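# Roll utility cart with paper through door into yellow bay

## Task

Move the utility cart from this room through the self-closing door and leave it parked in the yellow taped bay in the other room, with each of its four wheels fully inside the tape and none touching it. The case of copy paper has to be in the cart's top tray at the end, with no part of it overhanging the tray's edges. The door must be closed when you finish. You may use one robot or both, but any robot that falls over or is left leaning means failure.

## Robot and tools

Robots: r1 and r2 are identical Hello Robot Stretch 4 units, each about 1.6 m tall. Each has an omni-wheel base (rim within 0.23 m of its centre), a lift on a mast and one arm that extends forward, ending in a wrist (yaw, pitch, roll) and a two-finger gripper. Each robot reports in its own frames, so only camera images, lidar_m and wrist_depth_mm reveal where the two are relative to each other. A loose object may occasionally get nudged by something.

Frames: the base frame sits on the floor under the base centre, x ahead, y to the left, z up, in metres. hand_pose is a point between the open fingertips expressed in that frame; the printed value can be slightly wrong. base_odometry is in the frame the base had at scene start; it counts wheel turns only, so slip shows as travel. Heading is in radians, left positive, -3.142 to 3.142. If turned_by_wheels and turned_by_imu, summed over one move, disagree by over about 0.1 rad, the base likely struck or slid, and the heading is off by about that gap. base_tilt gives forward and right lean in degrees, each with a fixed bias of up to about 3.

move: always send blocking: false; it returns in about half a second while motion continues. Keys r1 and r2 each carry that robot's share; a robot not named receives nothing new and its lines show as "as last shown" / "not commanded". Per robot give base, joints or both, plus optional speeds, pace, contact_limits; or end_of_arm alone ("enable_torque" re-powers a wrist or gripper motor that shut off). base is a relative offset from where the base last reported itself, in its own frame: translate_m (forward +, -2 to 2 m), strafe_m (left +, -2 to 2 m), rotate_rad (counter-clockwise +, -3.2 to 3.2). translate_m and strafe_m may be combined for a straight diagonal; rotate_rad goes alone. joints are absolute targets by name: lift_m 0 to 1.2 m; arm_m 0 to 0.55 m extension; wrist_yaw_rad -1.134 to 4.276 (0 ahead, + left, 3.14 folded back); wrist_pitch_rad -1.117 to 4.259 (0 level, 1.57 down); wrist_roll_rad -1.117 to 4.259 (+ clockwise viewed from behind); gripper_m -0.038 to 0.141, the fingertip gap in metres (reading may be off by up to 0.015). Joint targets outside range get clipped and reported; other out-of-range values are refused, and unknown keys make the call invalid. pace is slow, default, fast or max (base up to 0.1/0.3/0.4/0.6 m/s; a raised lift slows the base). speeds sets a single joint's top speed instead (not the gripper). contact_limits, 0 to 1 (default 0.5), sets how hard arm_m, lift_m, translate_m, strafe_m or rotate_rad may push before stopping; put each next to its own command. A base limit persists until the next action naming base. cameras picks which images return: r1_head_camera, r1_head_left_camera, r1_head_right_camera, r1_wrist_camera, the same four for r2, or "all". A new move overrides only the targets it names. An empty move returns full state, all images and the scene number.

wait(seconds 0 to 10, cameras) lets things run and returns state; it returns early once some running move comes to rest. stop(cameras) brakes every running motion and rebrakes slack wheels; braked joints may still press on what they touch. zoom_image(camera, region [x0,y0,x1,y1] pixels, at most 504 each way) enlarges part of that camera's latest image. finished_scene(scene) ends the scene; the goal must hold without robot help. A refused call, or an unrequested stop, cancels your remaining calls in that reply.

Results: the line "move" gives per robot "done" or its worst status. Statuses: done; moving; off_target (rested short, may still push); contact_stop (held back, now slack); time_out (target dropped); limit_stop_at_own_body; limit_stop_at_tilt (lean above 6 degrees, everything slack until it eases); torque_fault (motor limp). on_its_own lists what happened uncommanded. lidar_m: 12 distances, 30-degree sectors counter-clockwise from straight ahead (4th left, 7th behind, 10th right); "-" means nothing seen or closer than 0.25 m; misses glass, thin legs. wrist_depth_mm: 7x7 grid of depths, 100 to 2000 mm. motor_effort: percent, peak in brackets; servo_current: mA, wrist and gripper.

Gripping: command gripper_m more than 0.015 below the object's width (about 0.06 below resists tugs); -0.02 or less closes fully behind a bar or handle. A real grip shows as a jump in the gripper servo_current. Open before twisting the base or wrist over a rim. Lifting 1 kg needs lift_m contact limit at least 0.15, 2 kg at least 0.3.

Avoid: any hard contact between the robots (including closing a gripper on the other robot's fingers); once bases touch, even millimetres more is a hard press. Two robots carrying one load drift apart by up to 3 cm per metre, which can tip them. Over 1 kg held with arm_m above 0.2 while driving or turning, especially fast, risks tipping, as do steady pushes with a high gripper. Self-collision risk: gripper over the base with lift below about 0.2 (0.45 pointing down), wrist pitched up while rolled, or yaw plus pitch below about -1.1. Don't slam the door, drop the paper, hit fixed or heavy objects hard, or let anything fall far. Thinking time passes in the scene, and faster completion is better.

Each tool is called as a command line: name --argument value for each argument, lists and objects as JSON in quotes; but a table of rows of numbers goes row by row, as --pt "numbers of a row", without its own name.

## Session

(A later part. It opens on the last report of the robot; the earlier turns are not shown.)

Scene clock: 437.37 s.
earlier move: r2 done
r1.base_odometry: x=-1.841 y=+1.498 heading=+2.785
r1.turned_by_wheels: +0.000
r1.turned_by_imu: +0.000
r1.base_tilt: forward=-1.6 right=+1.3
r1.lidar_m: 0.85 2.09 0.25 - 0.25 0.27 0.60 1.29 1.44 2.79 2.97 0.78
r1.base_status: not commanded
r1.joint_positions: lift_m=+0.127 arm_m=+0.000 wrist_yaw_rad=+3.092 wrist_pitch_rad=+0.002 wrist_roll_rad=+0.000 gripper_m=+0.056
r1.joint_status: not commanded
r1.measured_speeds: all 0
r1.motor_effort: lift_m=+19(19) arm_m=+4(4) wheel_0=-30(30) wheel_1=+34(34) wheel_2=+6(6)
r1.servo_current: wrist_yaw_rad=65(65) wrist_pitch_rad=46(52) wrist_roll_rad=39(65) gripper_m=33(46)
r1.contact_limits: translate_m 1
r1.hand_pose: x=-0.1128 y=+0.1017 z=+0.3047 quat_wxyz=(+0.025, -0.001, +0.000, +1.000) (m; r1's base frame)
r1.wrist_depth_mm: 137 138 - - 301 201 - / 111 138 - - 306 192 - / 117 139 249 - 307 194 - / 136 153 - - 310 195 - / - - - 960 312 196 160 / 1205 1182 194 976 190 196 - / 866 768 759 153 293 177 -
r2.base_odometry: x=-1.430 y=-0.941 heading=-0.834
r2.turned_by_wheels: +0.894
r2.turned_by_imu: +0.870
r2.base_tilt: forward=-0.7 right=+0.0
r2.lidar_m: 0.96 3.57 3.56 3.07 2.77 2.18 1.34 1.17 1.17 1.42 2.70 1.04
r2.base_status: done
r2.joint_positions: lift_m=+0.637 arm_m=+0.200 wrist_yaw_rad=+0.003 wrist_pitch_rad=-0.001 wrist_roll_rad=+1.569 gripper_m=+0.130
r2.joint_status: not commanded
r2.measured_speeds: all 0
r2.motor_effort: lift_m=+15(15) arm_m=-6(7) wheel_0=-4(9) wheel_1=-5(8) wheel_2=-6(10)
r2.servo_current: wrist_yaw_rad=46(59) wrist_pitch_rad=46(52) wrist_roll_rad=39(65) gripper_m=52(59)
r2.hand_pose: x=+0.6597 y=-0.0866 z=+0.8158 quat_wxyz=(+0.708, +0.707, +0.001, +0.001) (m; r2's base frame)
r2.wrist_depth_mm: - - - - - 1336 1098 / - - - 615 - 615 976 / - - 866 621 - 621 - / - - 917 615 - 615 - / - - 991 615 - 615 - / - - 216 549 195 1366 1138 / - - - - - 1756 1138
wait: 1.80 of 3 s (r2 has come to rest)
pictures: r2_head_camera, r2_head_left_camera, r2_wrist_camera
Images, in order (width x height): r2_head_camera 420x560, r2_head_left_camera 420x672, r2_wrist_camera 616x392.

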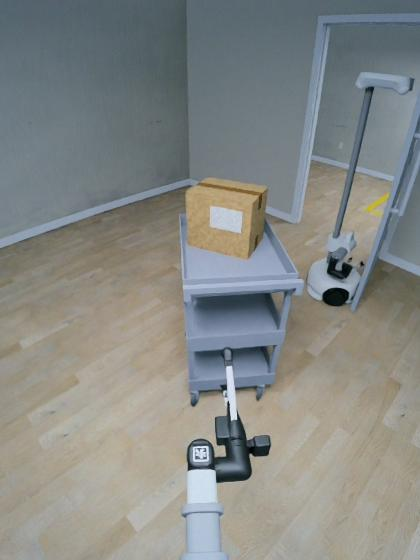

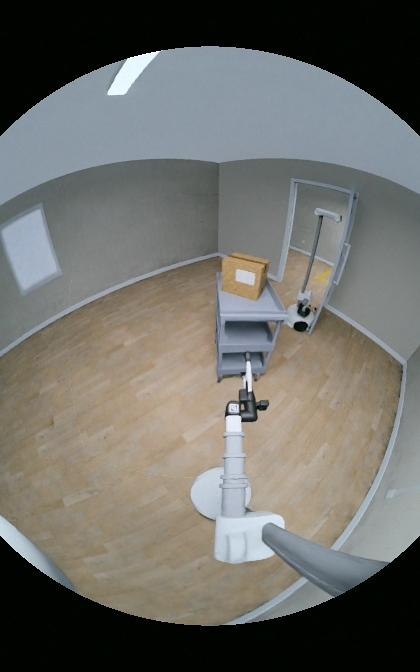

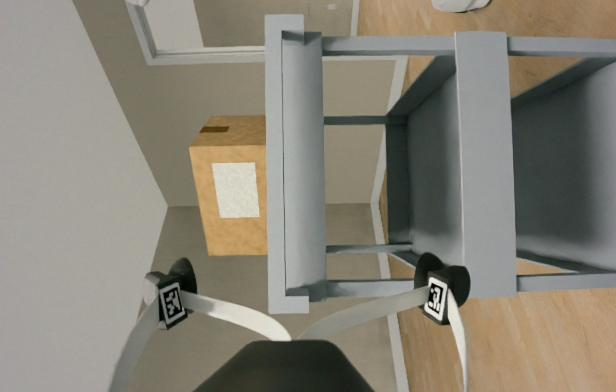

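move --blocking false --r2 '{"base":{"translate_m":0.2},"joints":{"arm_m":0.395}}'

wait --seconds 1

wait --seconds 1 --cameras '["r2_wrist_camera"]'

move --blocking false --r2 '{"joints":{"gripper_m":-0.01}}'

wait --seconds 2

move --blocking false --r2 '{"base":{"translate_m":0.2},"pace":"slow"}'

wait --seconds 3.5 --cameras '["r2_head_camera","r2_wrist_camera","r1_head_left_camera","r1_head_right_camera"]'

Scene clock: 461.77 s.
move: r2 moving
r1: as last shown
r1.lidar_m: 0.85 2.04 0.25 - 0.25 0.25 0.60 1.28 1.44 2.80 3.02 0.80
r1.motor_effort: lift_m=+18(19) arm_m=+4(4) wheel_0=-30(30) wheel_1=+34(34) wheel_2=+6(6)
r1.servo_current: wrist_yaw_rad=59(59) wrist_pitch_rad=52(52) wrist_roll_rad=46(72) gripper_m=46(46)
r1.contact_limits: translate_m 1
r1.wrist_depth_mm: 136 138 - - 300 201 - / 111 139 - - 306 193 - / 117 138 249 - 307 194 - / 136 152 - - 310 195 - / - - - 976 312 196 160 / 1205 1205 193 960 191 196 - / 854 759 750 153 293 177 -
r2.base_odometry: x=-1.409 y=-0.964 heading=-0.834
r2.turned_by_wheels: +0.000
r2.turned_by_imu: +0.001
r2.base_tilt: forward=-0.7 right=+0.1
r2.lidar_m: 0.93 3.56 3.56 3.11 2.74 2.22 1.34 1.19 1.20 1.47 2.72 1.02
r2.base_status: translate_m moving
r2.joint_positions: lift_m=+0.637 arm_m=+0.251 wrist_yaw_rad=+0.003 wrist_pitch_rad=-0.001 wrist_roll_rad=+1.569 gripper_m=+0.130
r2.joint_status: arm_m moving
r2.measured_speeds: translate_m=+0.122 strafe_m=+0.001 rotate_rad=-0.003 lift_m=+0.000 arm_m=+0.195 wrist_yaw_rad=+0.000 wrist_pitch_rad=+0.000 wrist_roll_rad=+0.000
r2.motor_effort: lift_m=+15(15) arm_m=+9(11) wheel_0=+7(11) wheel_1=+6(7) wheel_2=-12(14)
r2.servo_current: wrist_yaw_rad=33(65) wrist_pitch_rad=39(46) wrist_roll_rad=33(59) gripper_m=52(59)
r2.hand_pose: x=+0.7100 y=-0.0867 z=+0.8158 quat_wxyz=(+0.708, +0.707, +0.000, +0.001) (m; r2's base frame)
r2.wrist_depth_mm: - - - 559 - 559 1078 / - - - 554 - 559 991 / - - 809 554 - 549 - / - - 831 549 - 559 - / - - 904 549 - 544 - / - - 217 517 220 539 1078 / - - - - - 1808 1160
pictures: none

Scene clock: 462.77 s.
earlier move: r2 moving
r1.base_odometry: x=-1.841 y=+1.498 heading=+2.785
r1.turned_by_wheels: +0.000
r1.turned_by_imu: +0.000
r1.base_tilt: forward=-1.6 right=+1.3
r1.lidar_m: 0.86 1.93 0.25 - 0.25 0.25 0.61 1.30 1.41 2.80 2.99 0.79
r1.base_status: not commanded
r1.joint_positions: lift_m=+0.127 arm_m=+0.000 wrist_yaw_rad=+3.092 wrist_pitch_rad=+0.002 wrist_roll_rad=+0.000 gripper_m=+0.056
r1.joint_status: not commanded
r1.measured_speeds: all 0
r1.motor_effort: lift_m=+19(19) arm_m=+4(4) wheel_0=-30(30) wheel_1=+34(34) wheel_2=+6(6)
r1.servo_current: wrist_yaw_rad=72(72) wrist_pitch_rad=46(52) wrist_roll_rad=52(72) gripper_m=46(46)
r1.contact_limits: translate_m 1
r1.hand_pose: x=-0.1128 y=+0.1017 z=+0.3047 quat_wxyz=(+0.025, -0.001, +0.000, +1.000) (m; r1's base frame)
r1.wrist_depth_mm: 136 138 - - 303 200 - / 111 138 - - 304 192 - / 117 138 249 - 307 194 - / 136 152 - - 310 195 - / - - - 960 314 196 160 / 1205 1255 195 991 191 196 - / 854 759 750 153 291 176 -
r2.base_odometry: x=-1.303 y=-1.081 heading=-0.834
r2.turned_by_wheels: +0.000
r2.turned_by_imu: +0.000
r2.base_tilt: forward=-0.7 right=+0.1
r2.lidar_m: 0.80 3.39 3.44 3.23 2.86 2.44 1.49 1.30 1.33 1.60 2.93 0.82
r2.base_status: translate_m moving
r2.joint_positions: lift_m=+0.637 arm_m=+0.395 wrist_yaw_rad=+0.001 wrist_pitch_rad=-0.001 wrist_roll_rad=+1.569 gripper_m=+0.130
r2.joint_status: arm_m moving
r2.measured_speeds: translate_m=+0.075 strafe_m=-0.002 rotate_rad=+0.000 lift_m=+0.000 arm_m=+0.000 wrist_yaw_rad=-0.015 wrist_pitch_rad=+0.000 wrist_roll_rad=+0.000
r2.motor_effort: lift_m=+15(15) arm_m=+9(11) wheel_0=+3(11) wheel_1=+3(9) wheel_2=-5(14)
r2.servo_current: wrist_yaw_rad=46(65) wrist_pitch_rad=39(46) wrist_roll_rad=46(59) gripper_m=59(59)
r2.hand_pose: x=+0.8541 y=-0.0871 z=+0.8158 quat_wxyz=(+0.708, +0.707, +0.000, +0.001) (m; r2's base frame)
r2.wrist_depth_mm: - - 197 244 - 1756 - / - - 183 243 - 759 - / - 492 193 241 - 842 - / - 535 181 239 - - - / - - 180 238 - - - / - - 178 237 195 508 - / - - 178 - - 1863 427
wait: 1.00 s; no rest
pictures: none

Scene clock: 463.33 s.
earlier move: r2 done
r1.base_odometry: x=-1.841 y=+1.498 heading=+2.785
r1.turned_by_wheels: +0.000
r1.turned_by_imu: +0.000
r1.base_tilt: forward=-1.6 right=+1.3
r1.lidar_m: 0.82 1.96 0.25 - 0.25 0.26 0.61 1.29 1.43 2.79 3.01 0.75
r1.base_status: not commanded
r1.joint_positions: lift_m=+0.127 arm_m=+0.000 wrist_yaw_rad=+3.092 wrist_pitch_rad=+0.002 wrist_roll_rad=+0.000 gripper_m=+0.056
r1.joint_status: not commanded
r1.measured_speeds: all 0
r1.motor_effort: lift_m=+19(19) arm_m=+4(4) wheel_0=-30(30) wheel_1=+34(34) wheel_2=+6(6)
r1.servo_current: wrist_yaw_rad=39(72) wrist_pitch_rad=46(52) wrist_roll_rad=52(72) gripper_m=46(46)
r1.contact_limits: translate_m 1
r1.hand_pose: x=-0.1128 y=+0.1017 z=+0.3047 quat_wxyz=(+0.025, -0.001, +0.000, +1.000) (m; r1's base frame)
r1.wrist_depth_mm: 136 138 - - 300 200 - / 111 138 - - 306 193 - / 116 138 250 - 309 194 - / 136 152 - - 312 194 - / - - - 960 314 196 160 / 1205 1205 194 976 190 196 - / 854 750 750 153 290 177 -
r2.base_odometry: x=-1.296 y=-1.089 heading=-0.834
r2.turned_by_wheels: +0.000
r2.turned_by_imu: +0.000
r2.base_tilt: forward=-0.7 right=+0.1
r2.lidar_m: 0.82 3.43 3.42 3.27 2.89 2.44 1.48 1.32 1.32 1.63 2.91 0.86
r2.base_status: done
r2.joint_positions: lift_m=+0.637 arm_m=+0.395 wrist_yaw_rad=+0.000 wrist_pitch_rad=-0.001 wrist_roll_rad=+1.569 gripper_m=+0.130
r2.joint_status: all done
r2.measured_speeds: all 0
r2.motor_effort: lift_m=+15(15) arm_m=+7(11) wheel_0=+2(11) wheel_1=+4(9) wheel_2=-5(14)
r2.servo_current: wrist_yaw_rad=52(65) wrist_pitch_rad=39(46) wrist_roll_rad=39(59) gripper_m=52(59)
r2.hand_pose: x=+0.8540 y=-0.0875 z=+0.8158 quat_wxyz=(+0.708, +0.707, -0.001, +0.000) (m; r2's base frame)
r2.wrist_depth_mm: - - 197 257 - 640 - / - - 195 255 - 759 - / - 500 195 254 - - - / - 554 193 253 - - - / - - 192 251 - - - / - - 190 249 195 477 - / - - 190 - - 1756 430
wait: 0.57 of 1 s (r2 has come to rest)
pictures: r2_wrist_camera
Images, in order (width x height): r2_wrist_camera 616x392.

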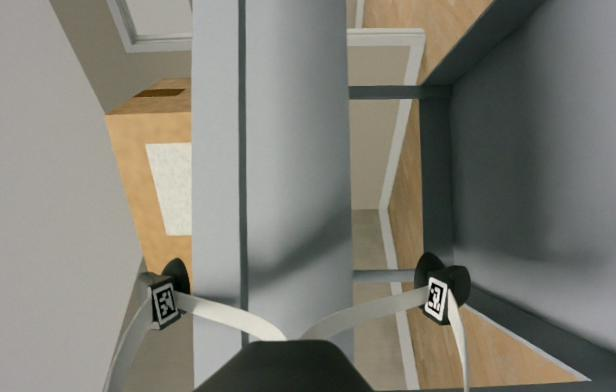

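Scene clock: 463.83 s.
move: r2 moving
r1: as last shown
r1.lidar_m: 0.83 1.95 0.25 - 0.25 0.26 0.61 1.30 1.44 2.81 2.98 0.77
r1.motor_effort: lift_m=+18(19) arm_m=+4(4) wheel_0=-29(30) wheel_1=+34(34) wheel_2=+6(6)
r1.servo_current: wrist_yaw_rad=52(59) wrist_pitch_rad=46(46) wrist_roll_rad=59(59) gripper_m=46(46)
r1.contact_limits: translate_m 1
r1.wrist_depth_mm: 136 138 - - 300 201 - / 111 138 - - 306 193 - / 117 139 248 - 307 193 - / 136 153 - - 310 195 - / - - - 960 314 196 160 / 1205 1229 193 960 191 197 - / 866 750 759 153 291 177 -
r2.base_odometry: x=-1.296 y=-1.089 heading=-0.834
r2.turned_by_wheels: +0.000
r2.turned_by_imu: +0.000
r2.base_tilt: forward=-0.7 right=+0.1
r2.lidar_m: 0.81 3.43 3.44 3.25 2.88 2.41 1.50 1.32 1.33 1.59 2.92 0.86
r2.base_status: not commanded
r2.joint_positions: lift_m=+0.637 arm_m=+0.395 wrist_yaw_rad=+0.000 wrist_pitch_rad=-0.001 wrist_roll_rad=+1.569 gripper_m=+0.117
r2.joint_status: gripper_m moving
r2.measured_speeds: all 0
r2.motor_effort: lift_m=+15(15) arm_m=+7(8) wheel_0=+2(3) wheel_1=+4(4) wheel_2=-5(6)
r2.servo_current: wrist_yaw_rad=46(52) wrist_pitch_rad=46(46) wrist_roll_rad=46(59) gripper_m=91(91)
r2.hand_pose: x=+0.8540 y=-0.0875 z=+0.8158 quat_wxyz=(+0.708, +0.707, -0.001, +0.000) (m; r2's base frame)
r2.wrist_depth_mm: - - 201 262 - 654 - / - - 200 259 - - - / - 504 198 258 - - - / - 559 197 256 - - - / - - 196 254 - - - / - - 195 253 195 512 - / - - 194 - - 1661 421
pictures: none

Scene clock: 465.57 s.
earlier move: r2 done
r1.base_odometry: x=-1.841 y=+1.498 heading=+2.785
r1.turned_by_wheels: +0.000
r1.turned_by_imu: +0.000
r1.base_tilt: forward=-1.6 right=+1.3
r1.lidar_m: 0.85 1.94 0.25 - 0.25 0.25 0.60 1.28 1.42 2.80 3.01 0.79
r1.base_status: not commanded
r1.joint_positions: lift_m=+0.127 arm_m=+0.000 wrist_yaw_rad=+3.092 wrist_pitch_rad=+0.002 wrist_roll_rad=+0.000 gripper_m=+0.056
r1.joint_status: not commanded
r1.measured_speeds: all 0
r1.motor_effort: lift_m=+18(19) arm_m=+4(4) wheel_0=-30(30) wheel_1=+34(34) wheel_2=+6(6)
r1.servo_current: wrist_yaw_rad=59(65) wrist_pitch_rad=26(52) wrist_roll_rad=59(59) gripper_m=39(46)
r1.contact_limits: translate_m 1
r1.hand_pose: x=-0.1128 y=+0.1017 z=+0.3047 quat_wxyz=(+0.025, -0.001, +0.000, +1.000) (m; r1's base frame)
r1.wrist_depth_mm: 136 138 - - 300 200 - / 111 138 - - 306 192 - / 117 139 249 - 307 193 - / 136 153 - - 310 195 - / - - - 960 314 196 160 / 1205 1205 194 976 191 196 - / 866 759 750 154 293 177 -
r2.base_odometry: x=-1.296 y=-1.089 heading=-0.833
r2.turned_by_wheels: +0.000
r2.turned_by_imu: +0.001
r2.base_tilt: forward=-0.7 right=+0.1
r2.lidar_m: 0.77 3.42 3.44 3.23 2.87 2.44 1.48 1.29 1.32 1.59 2.91 0.84
r2.base_status: not commanded
r2.joint_positions: lift_m=+0.638 arm_m=+0.395 wrist_yaw_rad=+0.001 wrist_pitch_rad=-0.016 wrist_roll_rad=+1.569 gripper_m=-0.009
r2.joint_status: all done
r2.measured_speeds: all 0
r2.motor_effort: lift_m=+11(15) arm_m=+5(8) wheel_0=+3(3) wheel_1=+4(4) wheel_2=+0(6)
r2.servo_current: wrist_yaw_rad=52(59) wrist_pitch_rad=91(91) wrist_roll_rad=33(59) gripper_m=98(332)
r2.hand_pose: x=+0.8543 y=-0.0872 z=+0.8205 quat_wxyz=(+0.708, +0.707, -0.006, +0.006) (m; r2's base frame)
r2.wrist_depth_mm: - - - 236 235 - - / - - 508 236 235 768 - / - - 477 235 233 - - / - - 517 234 233 798 - / - - 574 233 232 798 - / - - 180 184 173 1983 508 / - - - - - 1863 1281
wait: 1.73 of 2 s (r2 has come to rest)
pictures: none

Scene clock: 466.07 s.
move: r2 moving
r1: as last shown
r1.base_tilt: forward=-1.5 right=+1.3
r1.lidar_m: 0.81 1.93 0.25 - 0.25 0.25 0.58 1.31 1.41 2.78 3.00 0.78
r1.motor_effort: lift_m=+19(19) arm_m=+4(4) wheel_0=-30(30) wheel_1=+34(34) wheel_2=+6(6)
r1.servo_current: wrist_yaw_rad=39(65) wrist_pitch_rad=39(46) wrist_roll_rad=46(59) gripper_m=39(46)
r1.contact_limits: translate_m 1
r1.wrist_depth_mm: 136 138 - - 300 200 - / 111 138 - - 304 193 - / 117 139 249 - 309 194 - / 136 152 - - 310 195 - / - - - 946 312 195 160 / 1229 1229 194 976 191 197 - / 866 759 768 153 291 177 -
r2.base_odometry: x=-1.287 y=-1.098 heading=-0.833
r2.turned_by_wheels: +0.000
r2.turned_by_imu: +0.000
r2.base_tilt: forward=-0.7 right=+0.1
r2.lidar_m: 0.77 3.40 3.43 3.24 2.90 2.52 1.52 1.33 1.34 1.61 2.92 0.85
r2.base_status: translate_m moving
r2.joint_positions: lift_m=+0.638 arm_m=+0.395 wrist_yaw_rad=+0.001 wrist_pitch_rad=-0.016 wrist_roll_rad=+1.569 gripper_m=-0.009
r2.joint_status: not commanded
r2.measured_speeds: translate_m=+0.048 strafe_m=+0.000 rotate_rad=-0.003 lift_m=+0.000 arm_m=+0.000 wrist_yaw_rad=+0.000 wrist_pitch_rad=+0.000 wrist_roll_rad=+0.000
r2.motor_effort: lift_m=+11(11) arm_m=+4(5) wheel_0=+5(11) wheel_1=+7(9) wheel_2=-9(9)
r2.servo_current: wrist_yaw_rad=52(52) wrist_pitch_rad=85(91) wrist_roll_rad=52(59) gripper_m=85(111)
r2.hand_pose: x=+0.8543 y=-0.0872 z=+0.8205 quat_wxyz=(+0.708, +0.707, -0.005, +0.006) (m; r2's base frame)
r2.wrist_depth_mm: - - - 237 235 1863 - / - - 512 236 234 768 - / - - 477 234 233 - - / - - 512 234 232 809 - / - - 559 232 231 798 - / - - 177 186 182 1983 - / - - - - - 1661 1281
pictures: none

Scene clock: 468.83 s.
earlier move: r2 done
r1.base_odometry: x=-1.841 y=+1.498 heading=+2.785
r1.turned_by_wheels: +0.000
r1.turned_by_imu: +0.000
r1.base_tilt: forward=-1.6 right=+1.3
r1.lidar_m: 0.77 2.54 0.25 - 0.25 0.25 0.58 1.30 1.44 2.78 3.00 0.65
r1.base_status: not commanded
r1.joint_positions: lift_m=+0.127 arm_m=+0.000 wrist_yaw_rad=+3.092 wrist_pitch_rad=+0.002 wrist_roll_rad=+0.000 gripper_m=+0.056
r1.joint_status: not commanded
r1.measured_speeds: all 0
r1.motor_effort: lift_m=+19(19) arm_m=+4(4) wheel_0=-30(30) wheel_1=+34(34) wheel_2=+6(6)
r1.servo_current: wrist_yaw_rad=59(72) wrist_pitch_rad=39(52) wrist_roll_rad=65(65) gripper_m=39(46)
r1.contact_limits: translate_m 1
r1.hand_pose: x=-0.1128 y=+0.1017 z=+0.3047 quat_wxyz=(+0.025, -0.001, +0.000, +1.000) (m; r1's base frame)
r1.wrist_depth_mm: 136 138 - - 301 202 - / 111 138 - - 304 192 - / 117 139 249 - 304 195 - / 136 153 - - 309 195 - / - - - 960 312 195 160 / 1205 1182 193 976 191 196 - / 866 759 750 153 293 177 -
r2.base_odometry: x=-1.161 y=-1.237 heading=-0.834
r2.turned_by_wheels: -0.001
r2.turned_by_imu: -0.002
r2.base_tilt: forward=-0.7 right=+0.1
r2.lidar_m: 0.80 3.26 3.29 3.38 3.03 2.75 1.69 1.45 1.48 1.79 2.81 0.82
r2.base_status: done
r2.joint_positions: lift_m=+0.638 arm_m=+0.395 wrist_yaw_rad=-0.004 wrist_pitch_rad=-0.016 wrist_roll_rad=+1.569 gripper_m=-0.009
r2.joint_status: not commanded
r2.measured_speeds: all 0
r2.motor_effort: lift_m=+11(11) arm_m=+4(5) wheel_0=+1(11) wheel_1=+3(9) wheel_2=-8(16)
r2.servo_current: wrist_yaw_rad=39(65) wrist_pitch_rad=85(98) wrist_roll_rad=59(59) gripper_m=91(111)
r2.hand_pose: x=+0.8538 y=-0.0885 z=+0.8205 quat_wxyz=(+0.708, +0.707, -0.007, +0.004) (m; r2's base frame)
r2.wrist_depth_mm: - - 530 216 215 768 - / - - 449 218 219 788 - / - - 473 224 222 778 - / - - 530 227 225 798 - / - - 591 229 229 - - / - - 177 184 172 1921 521 / - - - - - 1863 1281
wait: 2.77 of 3.5 s (r2 has come to rest)
pictures: r1_head_left_camera, r1_head_right_camera, r2_head_camera, r2_wrist_camera
Images, in order (width x height): r1_head_left_camera 420x672, r1_head_right_camera 420x672, r2_head_camera 420x560, r2_wrist_camera 616x392.

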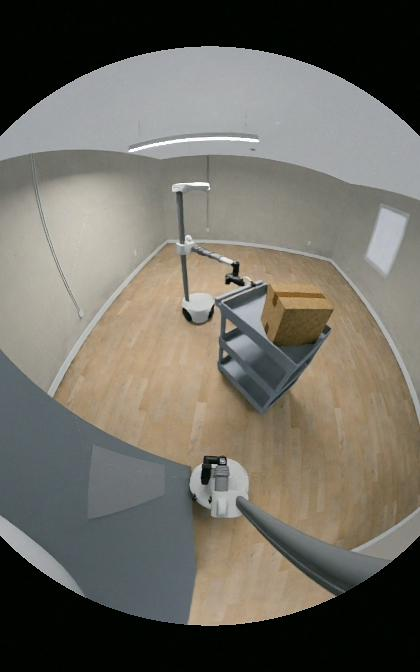

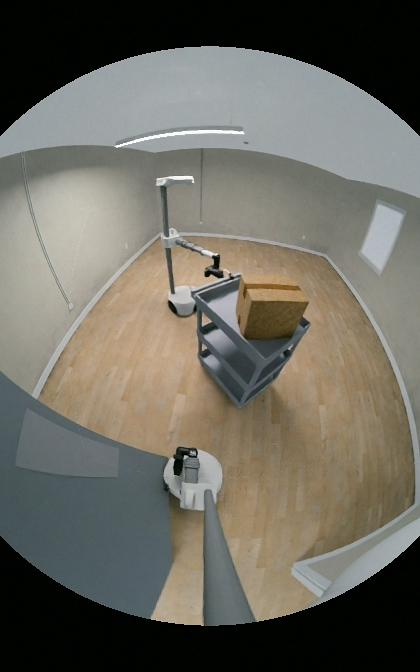

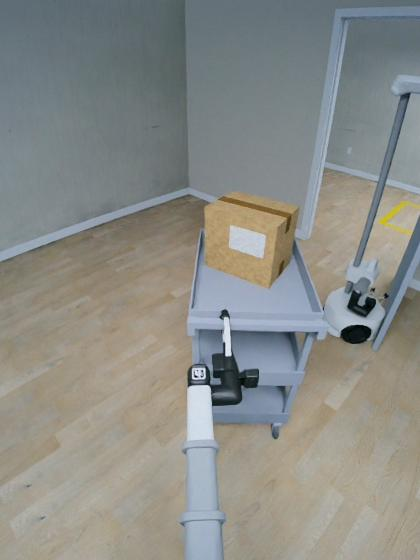

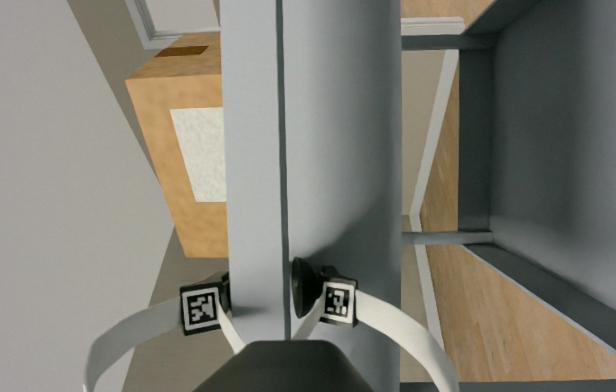

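move --blocking false --r2 '{"base":{"translate_m":0.32,"strafe_m":-0.05},"pace":"slow"}'

wait --seconds 4.5 --cameras '["r2_head_camera","r2_wrist_camera","r1_head_left_camera","r2_head_left_camera"]'

Scene clock: 484.70 s.
move: r2 moving
r1: as last shown
r1.lidar_m: 0.74 2.52 0.25 - 0.25 0.25 0.61 1.29 1.42 2.79 3.02 0.61
r1.motor_effort: lift_m=+19(19) arm_m=+4(4) wheel_0=-29(30) wheel_1=+34(34) wheel_2=+6(6)
r1.servo_current: wrist_yaw_rad=46(59) wrist_pitch_rad=46(46) wrist_roll_rad=52(59) gripper_m=39(46)
r1.contact_limits: translate_m 1
r1.wrist_depth_mm: 136 138 - - 300 200 - / 111 138 - - 307 191 - / 117 139 248 - 307 194 - / 136 152 - - 310 195 - / - - - 960 312 196 160 / 1229 1229 194 976 191 197 - / 866 759 750 153 291 177 -
r2.base_odometry: x=-1.154 y=-1.247 heading=-0.834
r2.turned_by_wheels: +0.000
r2.turned_by_imu: +0.001
r2.base_tilt: forward=-0.7 right=+0.0
r2.lidar_m: 0.80 3.26 3.27 3.39 3.02 2.77 1.67 1.49 1.47 1.78 2.79 0.83
r2.base_status: translate_m moving; strafe_m moving
r2.joint_positions: lift_m=+0.638 arm_m=+0.395 wrist_yaw_rad=-0.004 wrist_pitch_rad=-0.016 wrist_roll_rad=+1.569 gripper_m=-0.009
r2.joint_status: not commanded
r2.measured_speeds: translate_m=+0.049 strafe_m=-0.007 rotate_rad=+0.003 lift_m=+0.000 arm_m=+0.000 wrist_yaw_rad=+0.000 wrist_pitch_rad=+0.000 wrist_roll_rad=+0.000
r2.motor_effort: lift_m=+11(11) arm_m=+5(5) wheel_0=+5(9) wheel_1=+6(7) wheel_2=-12(13)
r2.servo_current: wrist_yaw_rad=46(59) wrist_pitch_rad=85(91) wrist_roll_rad=52(52) gripper_m=85(91)
r2.hand_pose: x=+0.8538 y=-0.0885 z=+0.8205 quat_wxyz=(+0.708, +0.707, -0.007, +0.004) (m; r2's base frame)
r2.wrist_depth_mm: - - 160 214 213 768 - / - 492 442 217 216 778 - / - - 477 221 220 788 - / - - 530 224 224 798 - / - - 597 228 228 - - / - - 177 183 172 - 512 / - - - - - 1808 1281
pictures: none

Scene clock: 488.70 s.
earlier move: r2 done
r1.base_odometry: x=-1.841 y=+1.498 heading=+2.785
r1.turned_by_wheels: +0.000
r1.turned_by_imu: +0.000
r1.base_tilt: forward=-1.6 right=+1.3
r1.lidar_m: 0.68 2.54 0.25 - 0.25 0.25 0.58 1.26 1.45 2.79 0.40 0.43
r1.base_status: not commanded
r1.joint_positions: lift_m=+0.127 arm_m=+0.000 wrist_yaw_rad=+3.092 wrist_pitch_rad=+0.002 wrist_roll_rad=+0.000 gripper_m=+0.056
r1.joint_status: not commanded
r1.measured_speeds: all 0
r1.motor_effort: lift_m=+18(19) arm_m=+4(4) wheel_0=-29(30) wheel_1=+34(35) wheel_2=+6(6)
r1.servo_current: wrist_yaw_rad=39(78) wrist_pitch_rad=33(52) wrist_roll_rad=33(72) gripper_m=39(46)
r1.contact_limits: translate_m 1
r1.hand_pose: x=-0.1128 y=+0.1017 z=+0.3047 quat_wxyz=(+0.025, -0.001, +0.000, +1.000) (m; r1's base frame)
r1.wrist_depth_mm: 136 138 - - 300 201 - / 111 138 - - 306 193 - / 117 138 249 - 307 194 - / 136 153 - - 309 195 - / - - - 960 312 196 160 / 1229 1205 193 976 191 196 - / 854 759 768 153 290 176 -
r2.base_odometry: x=-0.983 y=-1.507 heading=-0.833
r2.turned_by_wheels: +0.001
r2.turned_by_imu: +0.005
r2.base_tilt: forward=-0.7 right=+0.1
r2.lidar_m: 0.80 3.05 3.09 3.69 3.28 3.10 1.88 1.69 1.69 2.04 1.55 0.74
r2.base_status: done
r2.joint_positions: lift_m=+0.638 arm_m=+0.395 wrist_yaw_rad=+0.002 wrist_pitch_rad=-0.017 wrist_roll_rad=+1.569 gripper_m=-0.009
r2.joint_status: not commanded
r2.measured_speeds: all 0
r2.motor_effort: lift_m=+11(11) arm_m=+5(5) wheel_0=+11(15) wheel_1=+6(9) wheel_2=-3(13)
r2.servo_current: wrist_yaw_rad=46(59) wrist_pitch_rad=91(98) wrist_roll_rad=46(65) gripper_m=91(91)
r2.hand_pose: x=+0.8544 y=-0.0869 z=+0.8206 quat_wxyz=(+0.708, +0.707, -0.005, +0.007) (m; r2's base frame)
r2.wrist_depth_mm: - 407 121 174 175 707 - / - 492 130 183 183 750 - / - - 141 196 195 788 - / - - 150 208 206 - - / - - - 220 220 - 488 / - - 180 183 180 - 1281 / - - - - - 273 268
wait: 4.00 of 4.5 s (r2 has come to rest)
pictures: r1_head_left_camera, r2_head_camera, r2_head_left_camera, r2_wrist_camera
Images, in order (width x height): r1_head_left_camera 420x672, r2_head_camera 420x560, r2_head_left_camera 420x672, r2_wrist_camera 616x392.

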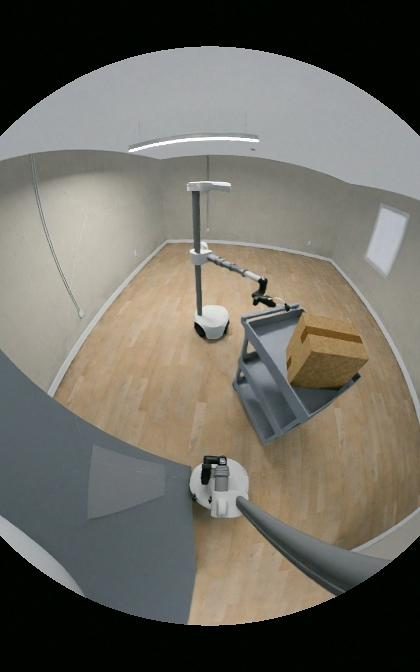

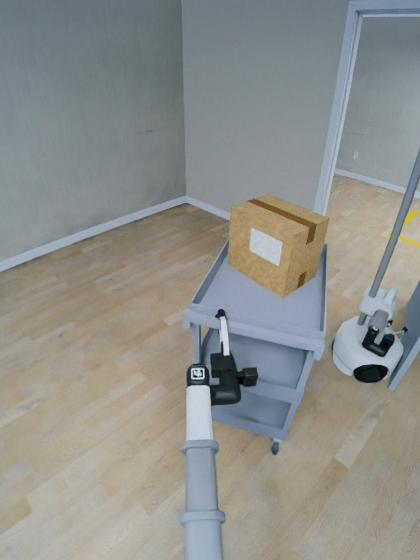

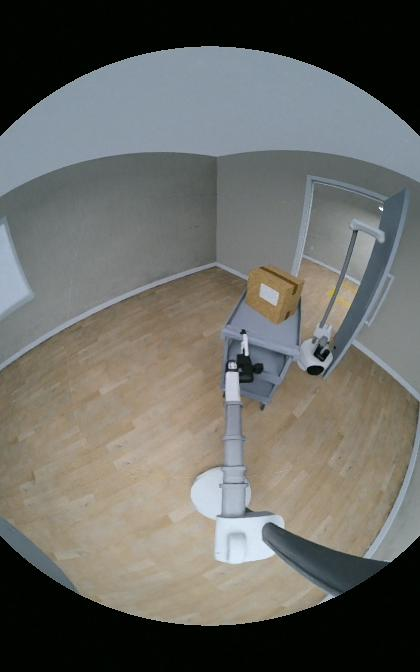

